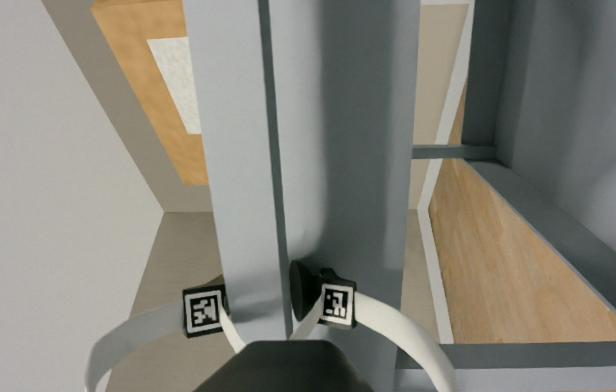

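move --blocking false --r2 '{"base":{"translate_m":0.2,"strafe_m":-0.02},"pace":"slow"}'

wait --seconds 3 --cameras '["r2_head_camera","r1_head_left_camera","r1_head_right_camera","r2_wrist_camera"]'

Scene clock: 502.37 s.
move: r2 moving
r1: as last shown
r1.lidar_m: 0.67 2.52 0.25 - 0.25 0.25 0.61 1.29 1.42 2.81 0.40 0.44
r1.motor_effort: lift_m=+18(19) arm_m=+4(4) wheel_0=-30(30) wheel_1=+34(34) wheel_2=+6(6)
r1.servo_current: wrist_yaw_rad=72(72) wrist_pitch_rad=39(46) wrist_roll_rad=46(59) gripper_m=46(46)
r1.contact_limits: translate_m 1
r1.wrist_depth_mm: 136 138 - - 300 201 - / 111 138 - - 306 193 - / 117 138 249 - 307 193 - / 136 152 - - 312 195 - / - - - 960 310 195 160 / 1205 1229 193 976 190 196 - / 878 759 759 153 291 177 -
r2.base_odometry: x=-0.976 y=-1.517 heading=-0.832
r2.turned_by_wheels: +0.001
r2.turned_by_imu: +0.002
r2.base_tilt: forward=-0.7 right=+0.0
r2.lidar_m: 0.79 3.05 3.09 3.67 3.27 3.10 1.88 1.69 1.71 2.05 1.52 0.75
r2.base_status: translate_m moving; strafe_m moving
r2.joint_positions: lift_m=+0.638 arm_m=+0.395 wrist_yaw_rad=+0.002 wrist_pitch_rad=-0.017 wrist_roll_rad=+1.569 gripper_m=-0.009
r2.joint_status: not commanded
r2.measured_speeds: translate_m=+0.048 strafe_m=-0.005 rotate_rad=-0.002 lift_m=+0.000 arm_m=+0.000 wrist_yaw_rad=+0.000 wrist_pitch_rad=+0.000 wrist_roll_rad=+0.000
r2.motor_effort: lift_m=+11(11) arm_m=+4(5) wheel_0=+11(16) wheel_1=+8(10) wheel_2=-7(9)
r2.servo_current: wrist_yaw_rad=46(59) wrist_pitch_rad=85(91) wrist_roll_rad=52(52) gripper_m=85(91)
r2.hand_pose: x=+0.8544 y=-0.0869 z=+0.8206 quat_wxyz=(+0.708, +0.707, -0.005, +0.007) (m; r2's base frame)
r2.wrist_depth_mm: - 407 120 173 171 715 - / - 492 128 182 182 732 - / - - 140 196 193 798 - / - - 150 208 206 - - / - - - 219 220 - 496 / - - 180 183 180 - 1281 / - - - - - 266 268
pictures: none

Scene clock: 505.17 s.
earlier move: r2 done
r1.base_odometry: x=-1.841 y=+1.498 heading=+2.785
r1.turned_by_wheels: +0.000
r1.turned_by_imu: +0.000
r1.base_tilt: forward=-1.6 right=+1.3
r1.lidar_m: 0.74 2.54 0.25 - 0.25 0.25 0.59 1.30 1.44 2.79 0.34 0.42
r1.base_status: not commanded
r1.joint_positions: lift_m=+0.127 arm_m=+0.000 wrist_yaw_rad=+3.092 wrist_pitch_rad=+0.002 wrist_roll_rad=+0.000 gripper_m=+0.056
r1.joint_status: not commanded
r1.measured_speeds: all 0
r1.motor_effort: lift_m=+18(19) arm_m=+4(4) wheel_0=-30(30) wheel_1=+34(34) wheel_2=+6(6)
r1.servo_current: wrist_yaw_rad=52(72) wrist_pitch_rad=46(52) wrist_roll_rad=59(59) gripper_m=46(52)
r1.contact_limits: translate_m 1
r1.hand_pose: x=-0.1128 y=+0.1017 z=+0.3047 quat_wxyz=(+0.025, -0.001, +0.000, +1.000) (m; r1's base frame)
r1.wrist_depth_mm: 136 138 - - 298 200 - / 111 138 - - 306 193 - / 117 139 249 - 307 195 - / 136 152 - - 310 195 - / - - - 960 314 195 160 / 1205 1229 193 976 191 197 - / 854 768 768 154 291 177 -
r2.base_odometry: x=-0.864 y=-1.668 heading=-0.833
r2.turned_by_wheels: -0.001
r2.turned_by_imu: +0.001
r2.base_tilt: forward=-0.7 right=+0.1
r2.lidar_m: 0.75 2.92 2.94 3.54 3.41 3.32 2.07 1.81 1.83 2.20 1.28 0.71
r2.base_status: done
r2.joint_positions: lift_m=+0.638 arm_m=+0.395 wrist_yaw_rad=+0.002 wrist_pitch_rad=-0.017 wrist_roll_rad=+1.569 gripper_m=-0.009
r2.joint_status: not commanded
r2.measured_speeds: all 0
r2.motor_effort: lift_m=+11(11) arm_m=+5(5) wheel_0=+5(16) wheel_1=+5(10) wheel_2=-8(10)
r2.servo_current: wrist_yaw_rad=46(65) wrist_pitch_rad=85(98) wrist_roll_rad=46(59) gripper_m=85(98)
r2.hand_pose: x=+0.8543 y=-0.0869 z=+0.8206 quat_wxyz=(+0.708, +0.707, -0.005, +0.007) (m; r2's base frame)
r2.wrist_depth_mm: - 402 105 156 155 - - / - - 112 169 166 - - / - - 123 183 182 - - / - - 135 198 198 - 496 / - - 153 215 219 - 1308 / - - 178 183 178 1863 1308 / - - - - 130 274 276
wait: 2.80 of 3 s (r2 has come to rest)
pictures: r1_head_left_camera, r1_head_right_camera, r2_head_camera, r2_wrist_camera
Images, in order (width x height): r1_head_left_camera 420x672, r1_head_right_camera 420x672, r2_head_camera 420x560, r2_wrist_camera 616x392.

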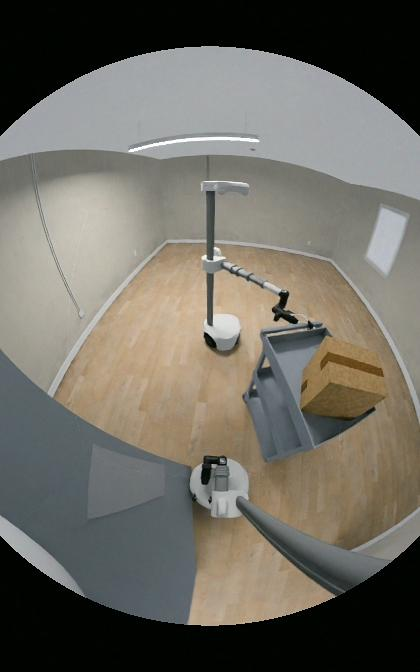

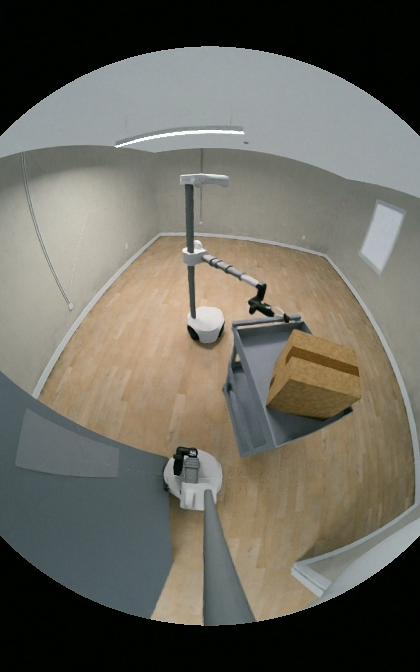

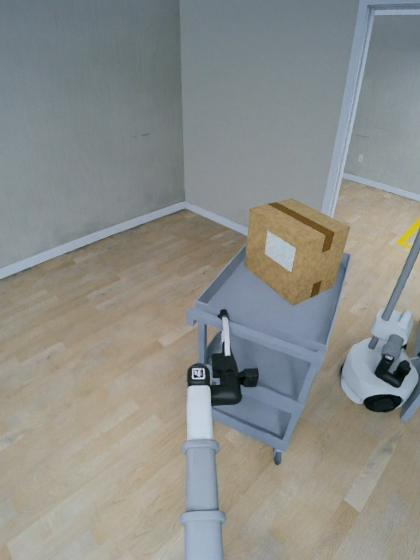

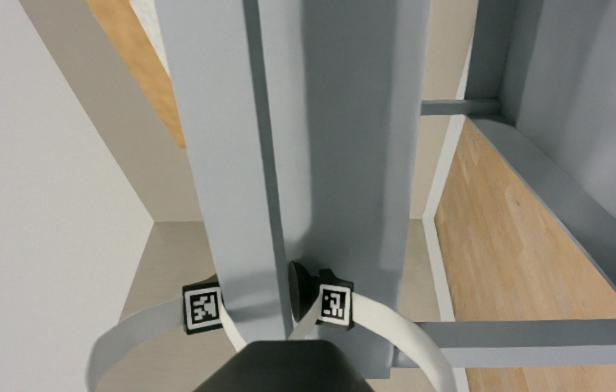

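move --blocking false --r2 '{"joints":{"gripper_m":0.13}}'

wait --seconds 1.8

move --blocking false --r2 '{"base":{"translate_m":-0.15},"joints":{"arm_m":0.3}}'

wait --seconds 0.8

wait --seconds 1

move --blocking false --r2 '{"base":{"strafe_m":0.17,"translate_m":0.08}}'

wait --seconds 2

move --blocking false --r2 '{"base":{"rotate_rad":-0.36}}'

wait --seconds 2 --cameras '["r2_head_camera","r2_wrist_camera"]'

Scene clock: 519.43 s.
move: r2 moving
r1: as last shown
r1.lidar_m: 0.77 2.53 0.25 - 0.25 0.25 0.60 1.28 1.43 2.79 0.32 0.40
r1.motor_effort: lift_m=+18(19) arm_m=+4(4) wheel_0=-29(30) wheel_1=+34(34) wheel_2=+6(6)
r1.servo_current: wrist_yaw_rad=52(72) wrist_pitch_rad=52(52) wrist_roll_rad=52(65) gripper_m=46(46)
r1.contact_limits: translate_m 1
r1.wrist_depth_mm: 136 138 - - 297 201 - / 111 138 - - 306 193 - / 117 139 249 - 307 195 - / 136 152 - - 309 195 - / - - - 960 312 195 160 / 1182 1205 194 960 191 196 - / 854 759 750 153 291 177 -
r2.base_odometry: x=-0.864 y=-1.668 heading=-0.833
r2.turned_by_wheels: +0.000
r2.turned_by_imu: +0.001
r2.base_tilt: forward=-0.7 right=+0.1
r2.lidar_m: 0.76 2.92 2.95 3.53 3.41 3.30 2.05 1.81 1.82 2.22 1.28 0.71
r2.base_status: not commanded
r2.joint_positions: lift_m=+0.638 arm_m=+0.395 wrist_yaw_rad=+0.002 wrist_pitch_rad=-0.017 wrist_roll_rad=+1.569 gripper_m=+0.013
r2.joint_status: gripper_m moving
r2.measured_speeds: all 0
r2.motor_effort: lift_m=+11(11) arm_m=+5(5) wheel_0=+5(6) wheel_1=+5(5) wheel_2=-8(8)
r2.servo_current: wrist_yaw_rad=52(52) wrist_pitch_rad=85(98) wrist_roll_rad=59(59) gripper_m=72(91)
r2.hand_pose: x=+0.8543 y=-0.0869 z=+0.8206 quat_wxyz=(+0.708, +0.707, -0.005, +0.007) (m; r2's base frame)
r2.wrist_depth_mm: - 404 108 159 158 - - / - - 115 173 171 759 - / - - 125 187 186 - - / - - 140 205 202 - 492 / - - 157 218 228 1921 1281 / - - 180 187 183 1661 1229 / - - - - - 278 1138
pictures: none

Scene clock: 521.17 s.
earlier move: r2 done
r1.base_odometry: x=-1.841 y=+1.498 heading=+2.785
r1.turned_by_wheels: +0.000
r1.turned_by_imu: +0.000
r1.base_tilt: forward=-1.6 right=+1.3
r1.lidar_m: 0.80 2.54 0.25 - 0.25 0.26 0.60 1.27 1.42 2.81 0.33 0.41
r1.base_status: not commanded
r1.joint_positions: lift_m=+0.127 arm_m=+0.000 wrist_yaw_rad=+3.092 wrist_pitch_rad=+0.002 wrist_roll_rad=+0.000 gripper_m=+0.056
r1.joint_status: not commanded
r1.measured_speeds: all 0
r1.motor_effort: lift_m=+19(19) arm_m=+4(4) wheel_0=-30(30) wheel_1=+34(35) wheel_2=+6(6)
r1.servo_current: wrist_yaw_rad=46(72) wrist_pitch_rad=39(52) wrist_roll_rad=46(65) gripper_m=46(52)
r1.contact_limits: translate_m 1
r1.hand_pose: x=-0.1128 y=+0.1017 z=+0.3047 quat_wxyz=(+0.025, -0.001, +0.000, +1.000) (m; r1's base frame)
r1.wrist_depth_mm: 136 138 - - 301 200 - / 111 138 - - 306 192 - / 117 139 250 - 307 194 - / 136 152 - - 312 195 - / - - - 960 314 196 160 / 1205 1205 194 976 191 196 - / 878 759 741 153 290 177 -
r2.base_odometry: x=-0.864 y=-1.668 heading=-0.833
r2.turned_by_wheels: +0.000
r2.turned_by_imu: +0.000
r2.base_tilt: forward=-0.7 right=+0.1
r2.lidar_m: 0.75 2.93 2.94 3.55 3.41 3.32 2.06 1.82 1.82 2.22 1.31 0.71
r2.base_status: not commanded
r2.joint_positions: lift_m=+0.637 arm_m=+0.395 wrist_yaw_rad=+0.002 wrist_pitch_rad=-0.002 wrist_roll_rad=+1.569 gripper_m=+0.130
r2.joint_status: all done
r2.measured_speeds: all 0
r2.motor_effort: lift_m=+14(14) arm_m=+5(5) wheel_0=+5(6) wheel_1=+5(5) wheel_2=-8(8)
r2.servo_current: wrist_yaw_rad=46(59) wrist_pitch_rad=39(98) wrist_roll_rad=46(59) gripper_m=46(124)
r2.hand_pose: x=+0.8544 y=-0.0869 z=+0.8161 quat_wxyz=(+0.708, +0.707, +0.000, +0.001) (m; r2's base frame)
r2.wrist_depth_mm: - 402 172 178 - - - / - 462 189 192 - - - / - - 156 211 - - - / - - 166 231 - 1661 - / - - 185 256 - 1537 427 / - - 199 281 307 315 319 / - - - - - 1808 1160
wait: 1.73 of 1.8 s (r2 has come to rest)
pictures: none

Scene clock: 521.67 s.
move: r2 moving
r1: as last shown
r1.lidar_m: 0.81 2.53 0.25 - 0.25 0.25 0.63 1.27 1.43 2.79 0.35 0.40
r1.motor_effort: lift_m=+18(19) arm_m=+4(4) wheel_0=-29(30) wheel_1=+34(34) wheel_2=+6(6)
r1.servo_current: wrist_yaw_rad=65(72) wrist_pitch_rad=39(46) wrist_roll_rad=33(65) gripper_m=39(46)
r1.contact_limits: translate_m 1
r1.wrist_depth_mm: 136 138 - - 300 200 - / 111 138 - - 306 192 - / 117 138 250 - 307 195 - / 136 152 - - 310 195 - / - - - 960 312 196 160 / 1205 1229 193 976 191 196 - / 854 768 768 154 290 177 -
r2.base_odometry: x=-0.884 y=-1.645 heading=-0.833
r2.turned_by_wheels: +0.000
r2.turned_by_imu: +0.000
r2.base_tilt: forward=-0.7 right=+0.1
r2.lidar_m: 0.81 2.96 2.99 3.59 3.39 3.29 2.00 1.80 1.81 2.16 1.32 0.76
r2.base_status: translate_m moving
r2.joint_positions: lift_m=+0.637 arm_m=+0.345 wrist_yaw_rad=+0.002 wrist_pitch_rad=-0.001 wrist_roll_rad=+1.569 gripper_m=+0.130
r2.joint_status: arm_m moving
r2.measured_speeds: translate_m=-0.121 strafe_m=+0.000 rotate_rad=-0.004 lift_m=+0.000 arm_m=-0.189 wrist_yaw_rad=+0.000 wrist_pitch_rad=+0.000 wrist_roll_rad=+0.000
r2.motor_effort: lift_m=+14(14) arm_m=-10(14) wheel_0=-6(9) wheel_1=-6(9) wheel_2=+11(13)
r2.servo_current: wrist_yaw_rad=39(52) wrist_pitch_rad=39(46) wrist_roll_rad=46(52) gripper_m=46(59)
r2.hand_pose: x=+0.8041 y=-0.0869 z=+0.8159 quat_wxyz=(+0.708, +0.707, +0.000, +0.001) (m; r2's base frame)
r2.wrist_depth_mm: - 452 180 230 - - - / - 591 196 250 - - - / - - 222 271 - - - / - - 236 300 - 1756 - / - - 265 334 - 1499 449 / - - 270 364 220 382 1008 / - - - - - 1808 1118
pictures: none

Scene clock: 522.47 s.
earlier move: r2 moving
r1.base_odometry: x=-1.841 y=+1.498 heading=+2.785
r1.turned_by_wheels: +0.000
r1.turned_by_imu: +0.000
r1.base_tilt: forward=-1.6 right=+1.3
r1.lidar_m: 0.79 2.57 0.25 - 0.25 0.26 0.63 1.30 1.41 2.80 0.34 0.41
r1.base_status: not commanded
r1.joint_positions: lift_m=+0.127 arm_m=+0.000 wrist_yaw_rad=+3.092 wrist_pitch_rad=+0.002 wrist_roll_rad=+0.000 gripper_m=+0.056
r1.joint_status: not commanded
r1.measured_speeds: all 0
r1.motor_effort: lift_m=+18(19) arm_m=+4(4) wheel_0=-30(30) wheel_1=+34(34) wheel_2=+6(6)
r1.servo_current: wrist_yaw_rad=39(72) wrist_pitch_rad=39(46) wrist_roll_rad=59(65) gripper_m=39(46)
r1.contact_limits: translate_m 1
r1.hand_pose: x=-0.1128 y=+0.1017 z=+0.3047 quat_wxyz=(+0.025, -0.001, +0.000, +1.000) (m; r1's base frame)
r1.wrist_depth_mm: 136 138 - - 300 201 - / 111 138 - - 306 191 - / 117 138 250 - 307 194 - / 136 152 - - 310 195 - / - - - 960 314 196 160 / 1205 1205 194 960 191 196 - / 866 759 759 153 291 177 -
r2.base_odometry: x=-0.959 y=-1.563 heading=-0.833
r2.turned_by_wheels: +0.000
r2.turned_by_imu: +0.000
r2.base_tilt: forward=-0.7 right=+0.1
r2.lidar_m: 0.90 3.02 3.05 3.68 3.32 3.14 1.93 1.71 1.71 2.09 1.47 0.87
r2.base_status: translate_m moving
r2.joint_positions: lift_m=+0.637 arm_m=+0.300 wrist_yaw_rad=+0.002 wrist_pitch_rad=-0.001 wrist_roll_rad=+1.569 gripper_m=+0.130
r2.joint_status: all done
r2.measured_speeds: translate_m=-0.065 strafe_m=+0.000 rotate_rad=+0.001 lift_m=+0.000 arm_m=+0.000 wrist_yaw_rad=+0.000 wrist_pitch_rad=+0.000 wrist_roll_rad=+0.000
r2.motor_effort: lift_m=+14(14) arm_m=-7(14) wheel_0=-2(9) wheel_1=-4(9) wheel_2=+4(13)
r2.servo_current: wrist_yaw_rad=46(59) wrist_pitch_rad=33(46) wrist_roll_rad=52(59) gripper_m=52(59)
r2.hand_pose: x=+0.7596 y=-0.0869 z=+0.8159 quat_wxyz=(+0.708, +0.707, +0.000, +0.001) (m; r2's base frame)
r2.wrist_depth_mm: - - 585 357 - - - / - - 621 392 - - 392 / - - 768 424 - - 424 / - - - 466 - 477 469 / - - - 512 - 535 535 / - - 217 504 220 1397 1138 / - - - - - 1756 1138
wait: 0.80 s; no rest
pictures: none

Scene clock: 523.00 s.
earlier move: r2 done
r1.base_odometry: x=-1.841 y=+1.498 heading=+2.785
r1.turned_by_wheels: +0.000
r1.turned_by_imu: +0.000
r1.base_tilt: forward=-1.6 right=+1.3
r1.lidar_m: 0.80 2.53 0.25 - 0.25 0.25 0.62 1.27 1.41 2.79 0.32 0.41
r1.base_status: not commanded
r1.joint_positions: lift_m=+0.127 arm_m=+0.000 wrist_yaw_rad=+3.092 wrist_pitch_rad=+0.002 wrist_roll_rad=+0.000 gripper_m=+0.056
r1.joint_status: not commanded
r1.measured_speeds: all 0
r1.motor_effort: lift_m=+18(19) arm_m=+4(4) wheel_0=-29(30) wheel_1=+34(34) wheel_2=+6(6)
r1.servo_current: wrist_yaw_rad=39(72) wrist_pitch_rad=46(46) wrist_roll_rad=46(65) gripper_m=46(46)
r1.contact_limits: translate_m 1
r1.hand_pose: x=-0.1128 y=+0.1017 z=+0.3047 quat_wxyz=(+0.025, -0.001, +0.000, +1.000) (m; r1's base frame)
r1.wrist_depth_mm: 136 138 - - 300 200 - / 111 138 - - 306 192 - / 117 139 249 - 307 194 - / 136 152 - - 312 195 - / - - - 976 314 195 160 / 1205 1205 193 960 191 196 - / 866 750 750 153 291 177 -
r2.base_odometry: x=-0.964 y=-1.557 heading=-0.833
r2.turned_by_wheels: +0.000
r2.turned_by_imu: +0.000
r2.base_tilt: forward=-0.7 right=+0.1
r2.lidar_m: 0.92 3.03 3.05 3.69 3.30 3.10 1.93 1.70 1.71 2.08 1.43 0.87
r2.base_status: done
r2.joint_positions: lift_m=+0.637 arm_m=+0.300 wrist_yaw_rad=+0.002 wrist_pitch_rad=-0.001 wrist_roll_rad=+1.569 gripper_m=+0.130
r2.joint_status: all done
r2.measured_speeds: all 0
r2.motor_effort: lift_m=+14(14) arm_m=-7(14) wheel_0=-3(9) wheel_1=-4(9) wheel_2=+4(13)
r2.servo_current: wrist_yaw_rad=46(65) wrist_pitch_rad=39(46) wrist_roll_rad=46(59) gripper_m=52(59)
r2.hand_pose: x=+0.7596 y=-0.0869 z=+0.8159 quat_wxyz=(+0.708, +0.707, +0.000, +0.001) (m; r2's base frame)
r2.wrist_depth_mm: - - 597 368 - - 370 / - - 627 397 - - 404 / - - 768 436 - - 436 / - - - 480 - 488 480 / - - - 535 - 544 559 / - - 217 512 219 1336 1118 / - - - - - 1808 1160
wait: 0.53 of 1 s (r2 has come to rest)
pictures: none

Scene clock: 523.50 s.
move: r2 moving
r1: as last shown
r1.lidar_m: 0.82 2.54 0.25 - 0.25 0.25 0.60 1.29 1.41 2.80 0.32 0.42
r1.motor_effort: lift_m=+18(19) arm_m=+4(4) wheel_0=-30(30) wheel_1=+34(34) wheel_2=+6(6)
r1.servo_current: wrist_yaw_rad=52(59) wrist_pitch_rad=39(46) wrist_roll_rad=52(59) gripper_m=39(52)
r1.contact_limits: translate_m 1
r1.wrist_depth_mm: 136 138 - - 301 202 - / 111 138 - - 306 193 - / 117 139 248 - 307 195 - / 136 153 - - 310 195 - / - - - 976 312 195 160 / 1229 1205 193 976 191 196 - / 854 750 768 153 291 177 -
r2.base_odometry: x=-0.935 y=-1.548 heading=-0.833
r2.turned_by_wheels: +0.000
r2.turned_by_imu: +0.000
r2.base_tilt: forward=-0.7 right=+0.1
r2.lidar_m: 0.90 3.01 3.03 3.64 3.30 3.19 1.95 1.73 1.72 2.11 1.47 0.87
r2.base_status: translate_m moving; strafe_m moving
r2.joint_positions: lift_m=+0.637 arm_m=+0.300 wrist_yaw_rad=+0.002 wrist_pitch_rad=-0.001 wrist_roll_rad=+1.569 gripper_m=+0.130
r2.joint_status: not commanded
r2.measured_speeds: translate_m=+0.052 strafe_m=+0.111 rotate_rad=-0.004 lift_m=+0.000 arm_m=+0.000 wrist_yaw_rad=+0.000 wrist_pitch_rad=+0.000 wrist_roll_rad=+0.000
r2.motor_effort: lift_m=+14(14) arm_m=-7(7) wheel_0=-6(11) wheel_1=+11(11) wheel_2=-7(9)
r2.servo_current: wrist_yaw_rad=59(59) wrist_pitch_rad=39(46) wrist_roll_rad=46(52) gripper_m=52(59)
r2.hand_pose: x=+0.7596 y=-0.0869 z=+0.8159 quat_wxyz=(+0.708, +0.707, +0.000, +0.001) (m; r2's base frame)
r2.wrist_depth_mm: - 1921 585 368 - - 377 / - - 647 402 - - 410 / - - 831 439 - - 439 / - - - 480 - 488 492 / - - - 530 - 544 549 / - - 217 - 220 1397 1138 / - - - - - 1756 1118
pictures: none

Scene clock: 525.03 s.
earlier move: r2 done
r1.base_odometry: x=-1.841 y=+1.498 heading=+2.785
r1.turned_by_wheels: +0.000
r1.turned_by_imu: +0.000
r1.base_tilt: forward=-1.6 right=+1.3
r1.lidar_m: 0.79 2.53 0.25 - 0.25 0.25 0.58 1.28 1.43 2.80 0.34 0.41
r1.base_status: not commanded
r1.joint_positions: lift_m=+0.127 arm_m=+0.000 wrist_yaw_rad=+3.092 wrist_pitch_rad=+0.002 wrist_roll_rad=+0.000 gripper_m=+0.056
r1.joint_status: not commanded
r1.measured_speeds: all 0
r1.motor_effort: lift_m=+19(19) arm_m=+4(4) wheel_0=-30(30) wheel_1=+34(35) wheel_2=+6(6)
r1.servo_current: wrist_yaw_rad=39(72) wrist_pitch_rad=39(46) wrist_roll_rad=33(65) gripper_m=46(52)
r1.contact_limits: translate_m 1
r1.hand_pose: x=-0.1128 y=+0.1017 z=+0.3047 quat_wxyz=(+0.025, -0.001, +0.000, +1.000) (m; r1's base frame)
r1.wrist_depth_mm: 136 138 - - 298 200 - / 111 138 - - 306 192 - / 117 139 249 - 307 194 - / 136 153 - - 310 195 - / - - - 960 312 196 160 / 1229 1205 193 960 191 195 - / 854 759 778 153 291 176 -
r2.base_odometry: x=-0.785 y=-1.502 heading=-0.833
r2.turned_by_wheels: +0.000
r2.turned_by_imu: +0.000
r2.base_tilt: forward=-0.7 right=+0.0
r2.lidar_m: 0.92 2.87 2.85 3.48 3.25 3.27 2.13 1.87 1.88 2.27 1.47 0.87
r2.base_status: done
r2.joint_positions: lift_m=+0.637 arm_m=+0.300 wrist_yaw_rad=+0.002 wrist_pitch_rad=-0.001 wrist_roll_rad=+1.569 gripper_m=+0.130
r2.joint_status: not commanded
r2.measured_speeds: all 0
r2.motor_effort: lift_m=+14(14) arm_m=-7(7) wheel_0=-2(13) wheel_1=+1(13) wheel_2=-5(10)
r2.servo_current: wrist_yaw_rad=46(59) wrist_pitch_rad=46(46) wrist_roll_rad=52(59) gripper_m=52(59)
r2.hand_pose: x=+0.7596 y=-0.0869 z=+0.8158 quat_wxyz=(+0.708, +0.707, +0.000, +0.001) (m; r2's base frame)
r2.wrist_depth_mm: - - 661 389 - - 392 / - - - 421 - - 424 / - - - 459 - 473 462 / - - - - - 1661 1138 / - - - - - 1537 1138 / - - 218 - 220 1366 1138 / - - - - - 1756 1138
wait: 1.53 of 2 s (r2 has come to rest)
pictures: none

Scene clock: 525.53 s.
move: r2 moving
r1: as last shown
r1.lidar_m: 0.80 2.55 0.25 - 0.25 0.25 0.60 1.27 1.41 2.77 0.35 0.42
r1.motor_effort: lift_m=+19(19) arm_m=+4(4) wheel_0=-30(30) wheel_1=+34(34) wheel_2=+6(6)
r1.servo_current: wrist_yaw_rad=46(59) wrist_pitch_rad=39(46) wrist_roll_rad=59(72) gripper_m=46(46)
r1.contact_limits: translate_m 1
r1.wrist_depth_mm: 136 138 - - 301 201 - / 111 139 - - 306 193 - / 117 138 248 - 307 195 - / 136 152 - - 312 195 - / - - - 960 314 195 160 / 1205 1229 193 976 191 196 - / 854 750 768 153 291 177 -
r2.base_odometry: x=-0.785 y=-1.502 heading=-1.073
r2.turned_by_wheels: -0.240
r2.turned_by_imu: -0.233
r2.base_tilt: forward=-0.7 right=+0.1
r2.lidar_m: 0.89 2.90 2.85 3.04 3.29 3.23 2.48 1.92 1.87 2.01 2.64 0.87
r2.base_status: rotate_rad moving
r2.joint_positions: lift_m=+0.637 arm_m=+0.300 wrist_yaw_rad=+0.002 wrist_pitch_rad=-0.001 wrist_roll_rad=+1.569 gripper_m=+0.130
r2.joint_status: not commanded
r2.measured_speeds: translate_m=-0.001 strafe_m=+0.001 rotate_rad=-0.740 lift_m=+0.000 arm_m=+0.000 wrist_yaw_rad=+0.000 wrist_pitch_rad=+0.000 wrist_roll_rad=+0.000
r2.motor_effort: lift_m=+14(14) arm_m=-7(7) wheel_0=+4(8) wheel_1=+5(10) wheel_2=+5(11)
r2.servo_current: wrist_yaw_rad=46(65) wrist_pitch_rad=46(46) wrist_roll_rad=46(52) gripper_m=52(59)
r2.hand_pose: x=+0.7596 y=-0.0869 z=+0.8158 quat_wxyz=(+0.708, +0.707, +0.000, +0.001) (m; r2's base frame)
r2.wrist_depth_mm: - - 654 364 - - - / - - 603 382 - - 387 / - - 661 402 - - 407 / - - 788 424 - - 427 / - - - 455 - 466 455 / - - 217 477 504 484 496 / - - - - - 1756 1138
pictures: none

Scene clock: 526.17 s.
earlier move: r2 done
r1.base_odometry: x=-1.841 y=+1.498 heading=+2.785
r1.turned_by_wheels: +0.000
r1.turned_by_imu: +0.000
r1.base_tilt: forward=-1.6 right=+1.3
r1.lidar_m: 0.79 2.54 0.25 - 0.25 0.27 0.57 1.28 1.44 2.80 0.36 0.42
r1.base_status: not commanded
r1.joint_positions: lift_m=+0.127 arm_m=+0.000 wrist_yaw_rad=+3.092 wrist_pitch_rad=+0.002 wrist_roll_rad=+0.000 gripper_m=+0.056
r1.joint_status: not commanded
r1.measured_speeds: all 0
r1.motor_effort: lift_m=+18(19) arm_m=+4(4) wheel_0=-30(30) wheel_1=+34(34) wheel_2=+6(6)
r1.servo_current: wrist_yaw_rad=46(59) wrist_pitch_rad=39(52) wrist_roll_rad=39(72) gripper_m=39(46)
r1.contact_limits: translate_m 1
r1.hand_pose: x=-0.1128 y=+0.1017 z=+0.3047 quat_wxyz=(+0.025, -0.001, +0.000, +1.000) (m; r1's base frame)
r1.wrist_depth_mm: 136 138 - - 298 201 - / 111 139 - - 306 193 - / 117 139 249 - 306 194 - / 136 153 - - 310 195 - / - - - 946 314 196 160 / 1229 1205 193 976 190 196 - / 866 759 759 153 290 177 -
r2.base_odometry: x=-0.785 y=-1.502 heading=-1.193
r2.turned_by_wheels: -0.120
r2.turned_by_imu: -0.116
r2.base_tilt: forward=-0.7 right=+0.0
r2.lidar_m: 0.86 3.01 2.86 2.96 3.38 3.22 2.79 1.98 1.85 1.94 2.62 0.88
r2.base_status: done
r2.joint_positions: lift_m=+0.637 arm_m=+0.300 wrist_yaw_rad=+0.002 wrist_pitch_rad=-0.001 wrist_roll_rad=+1.569 gripper_m=+0.130
r2.joint_status: not commanded
r2.measured_speeds: all 0
r2.motor_effort: lift_m=+14(14) arm_m=-6(7) wheel_0=+3(8) wheel_1=+3(10) wheel_2=+2(11)
r2.servo_current: wrist_yaw_rad=33(65) wrist_pitch_rad=39(46) wrist_roll_rad=46(59) gripper_m=52(59)
r2.hand_pose: x=+0.7596 y=-0.0870 z=+0.8158 quat_wxyz=(+0.708, +0.707, +0.000, +0.001) (m; r2's base frame)
r2.wrist_depth_mm: - - - - - 1576 917 / - - - - - 1397 1060 / - - 715 397 - - 394 / - - 640 410 - - 410 / - - 715 421 - - 421 / - - 217 433 219 - 439 / - - - - - - 459
wait: 0.63 of 2 s (r2 has come to rest)
pictures: r2_head_camera, r2_wrist_camera
Images, in order (width x height): r2_head_camera 420x560, r2_wrist_camera 616x392.

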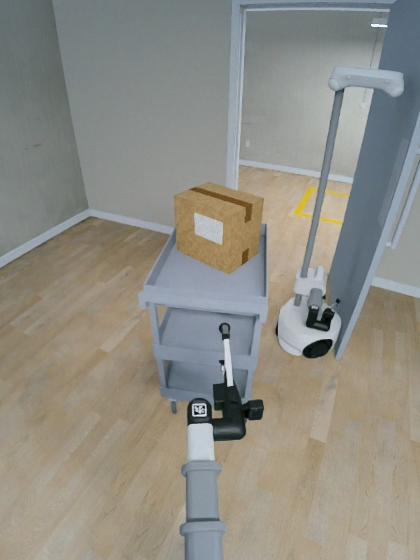

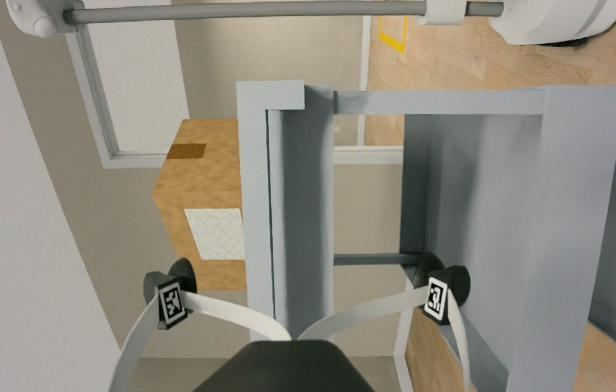

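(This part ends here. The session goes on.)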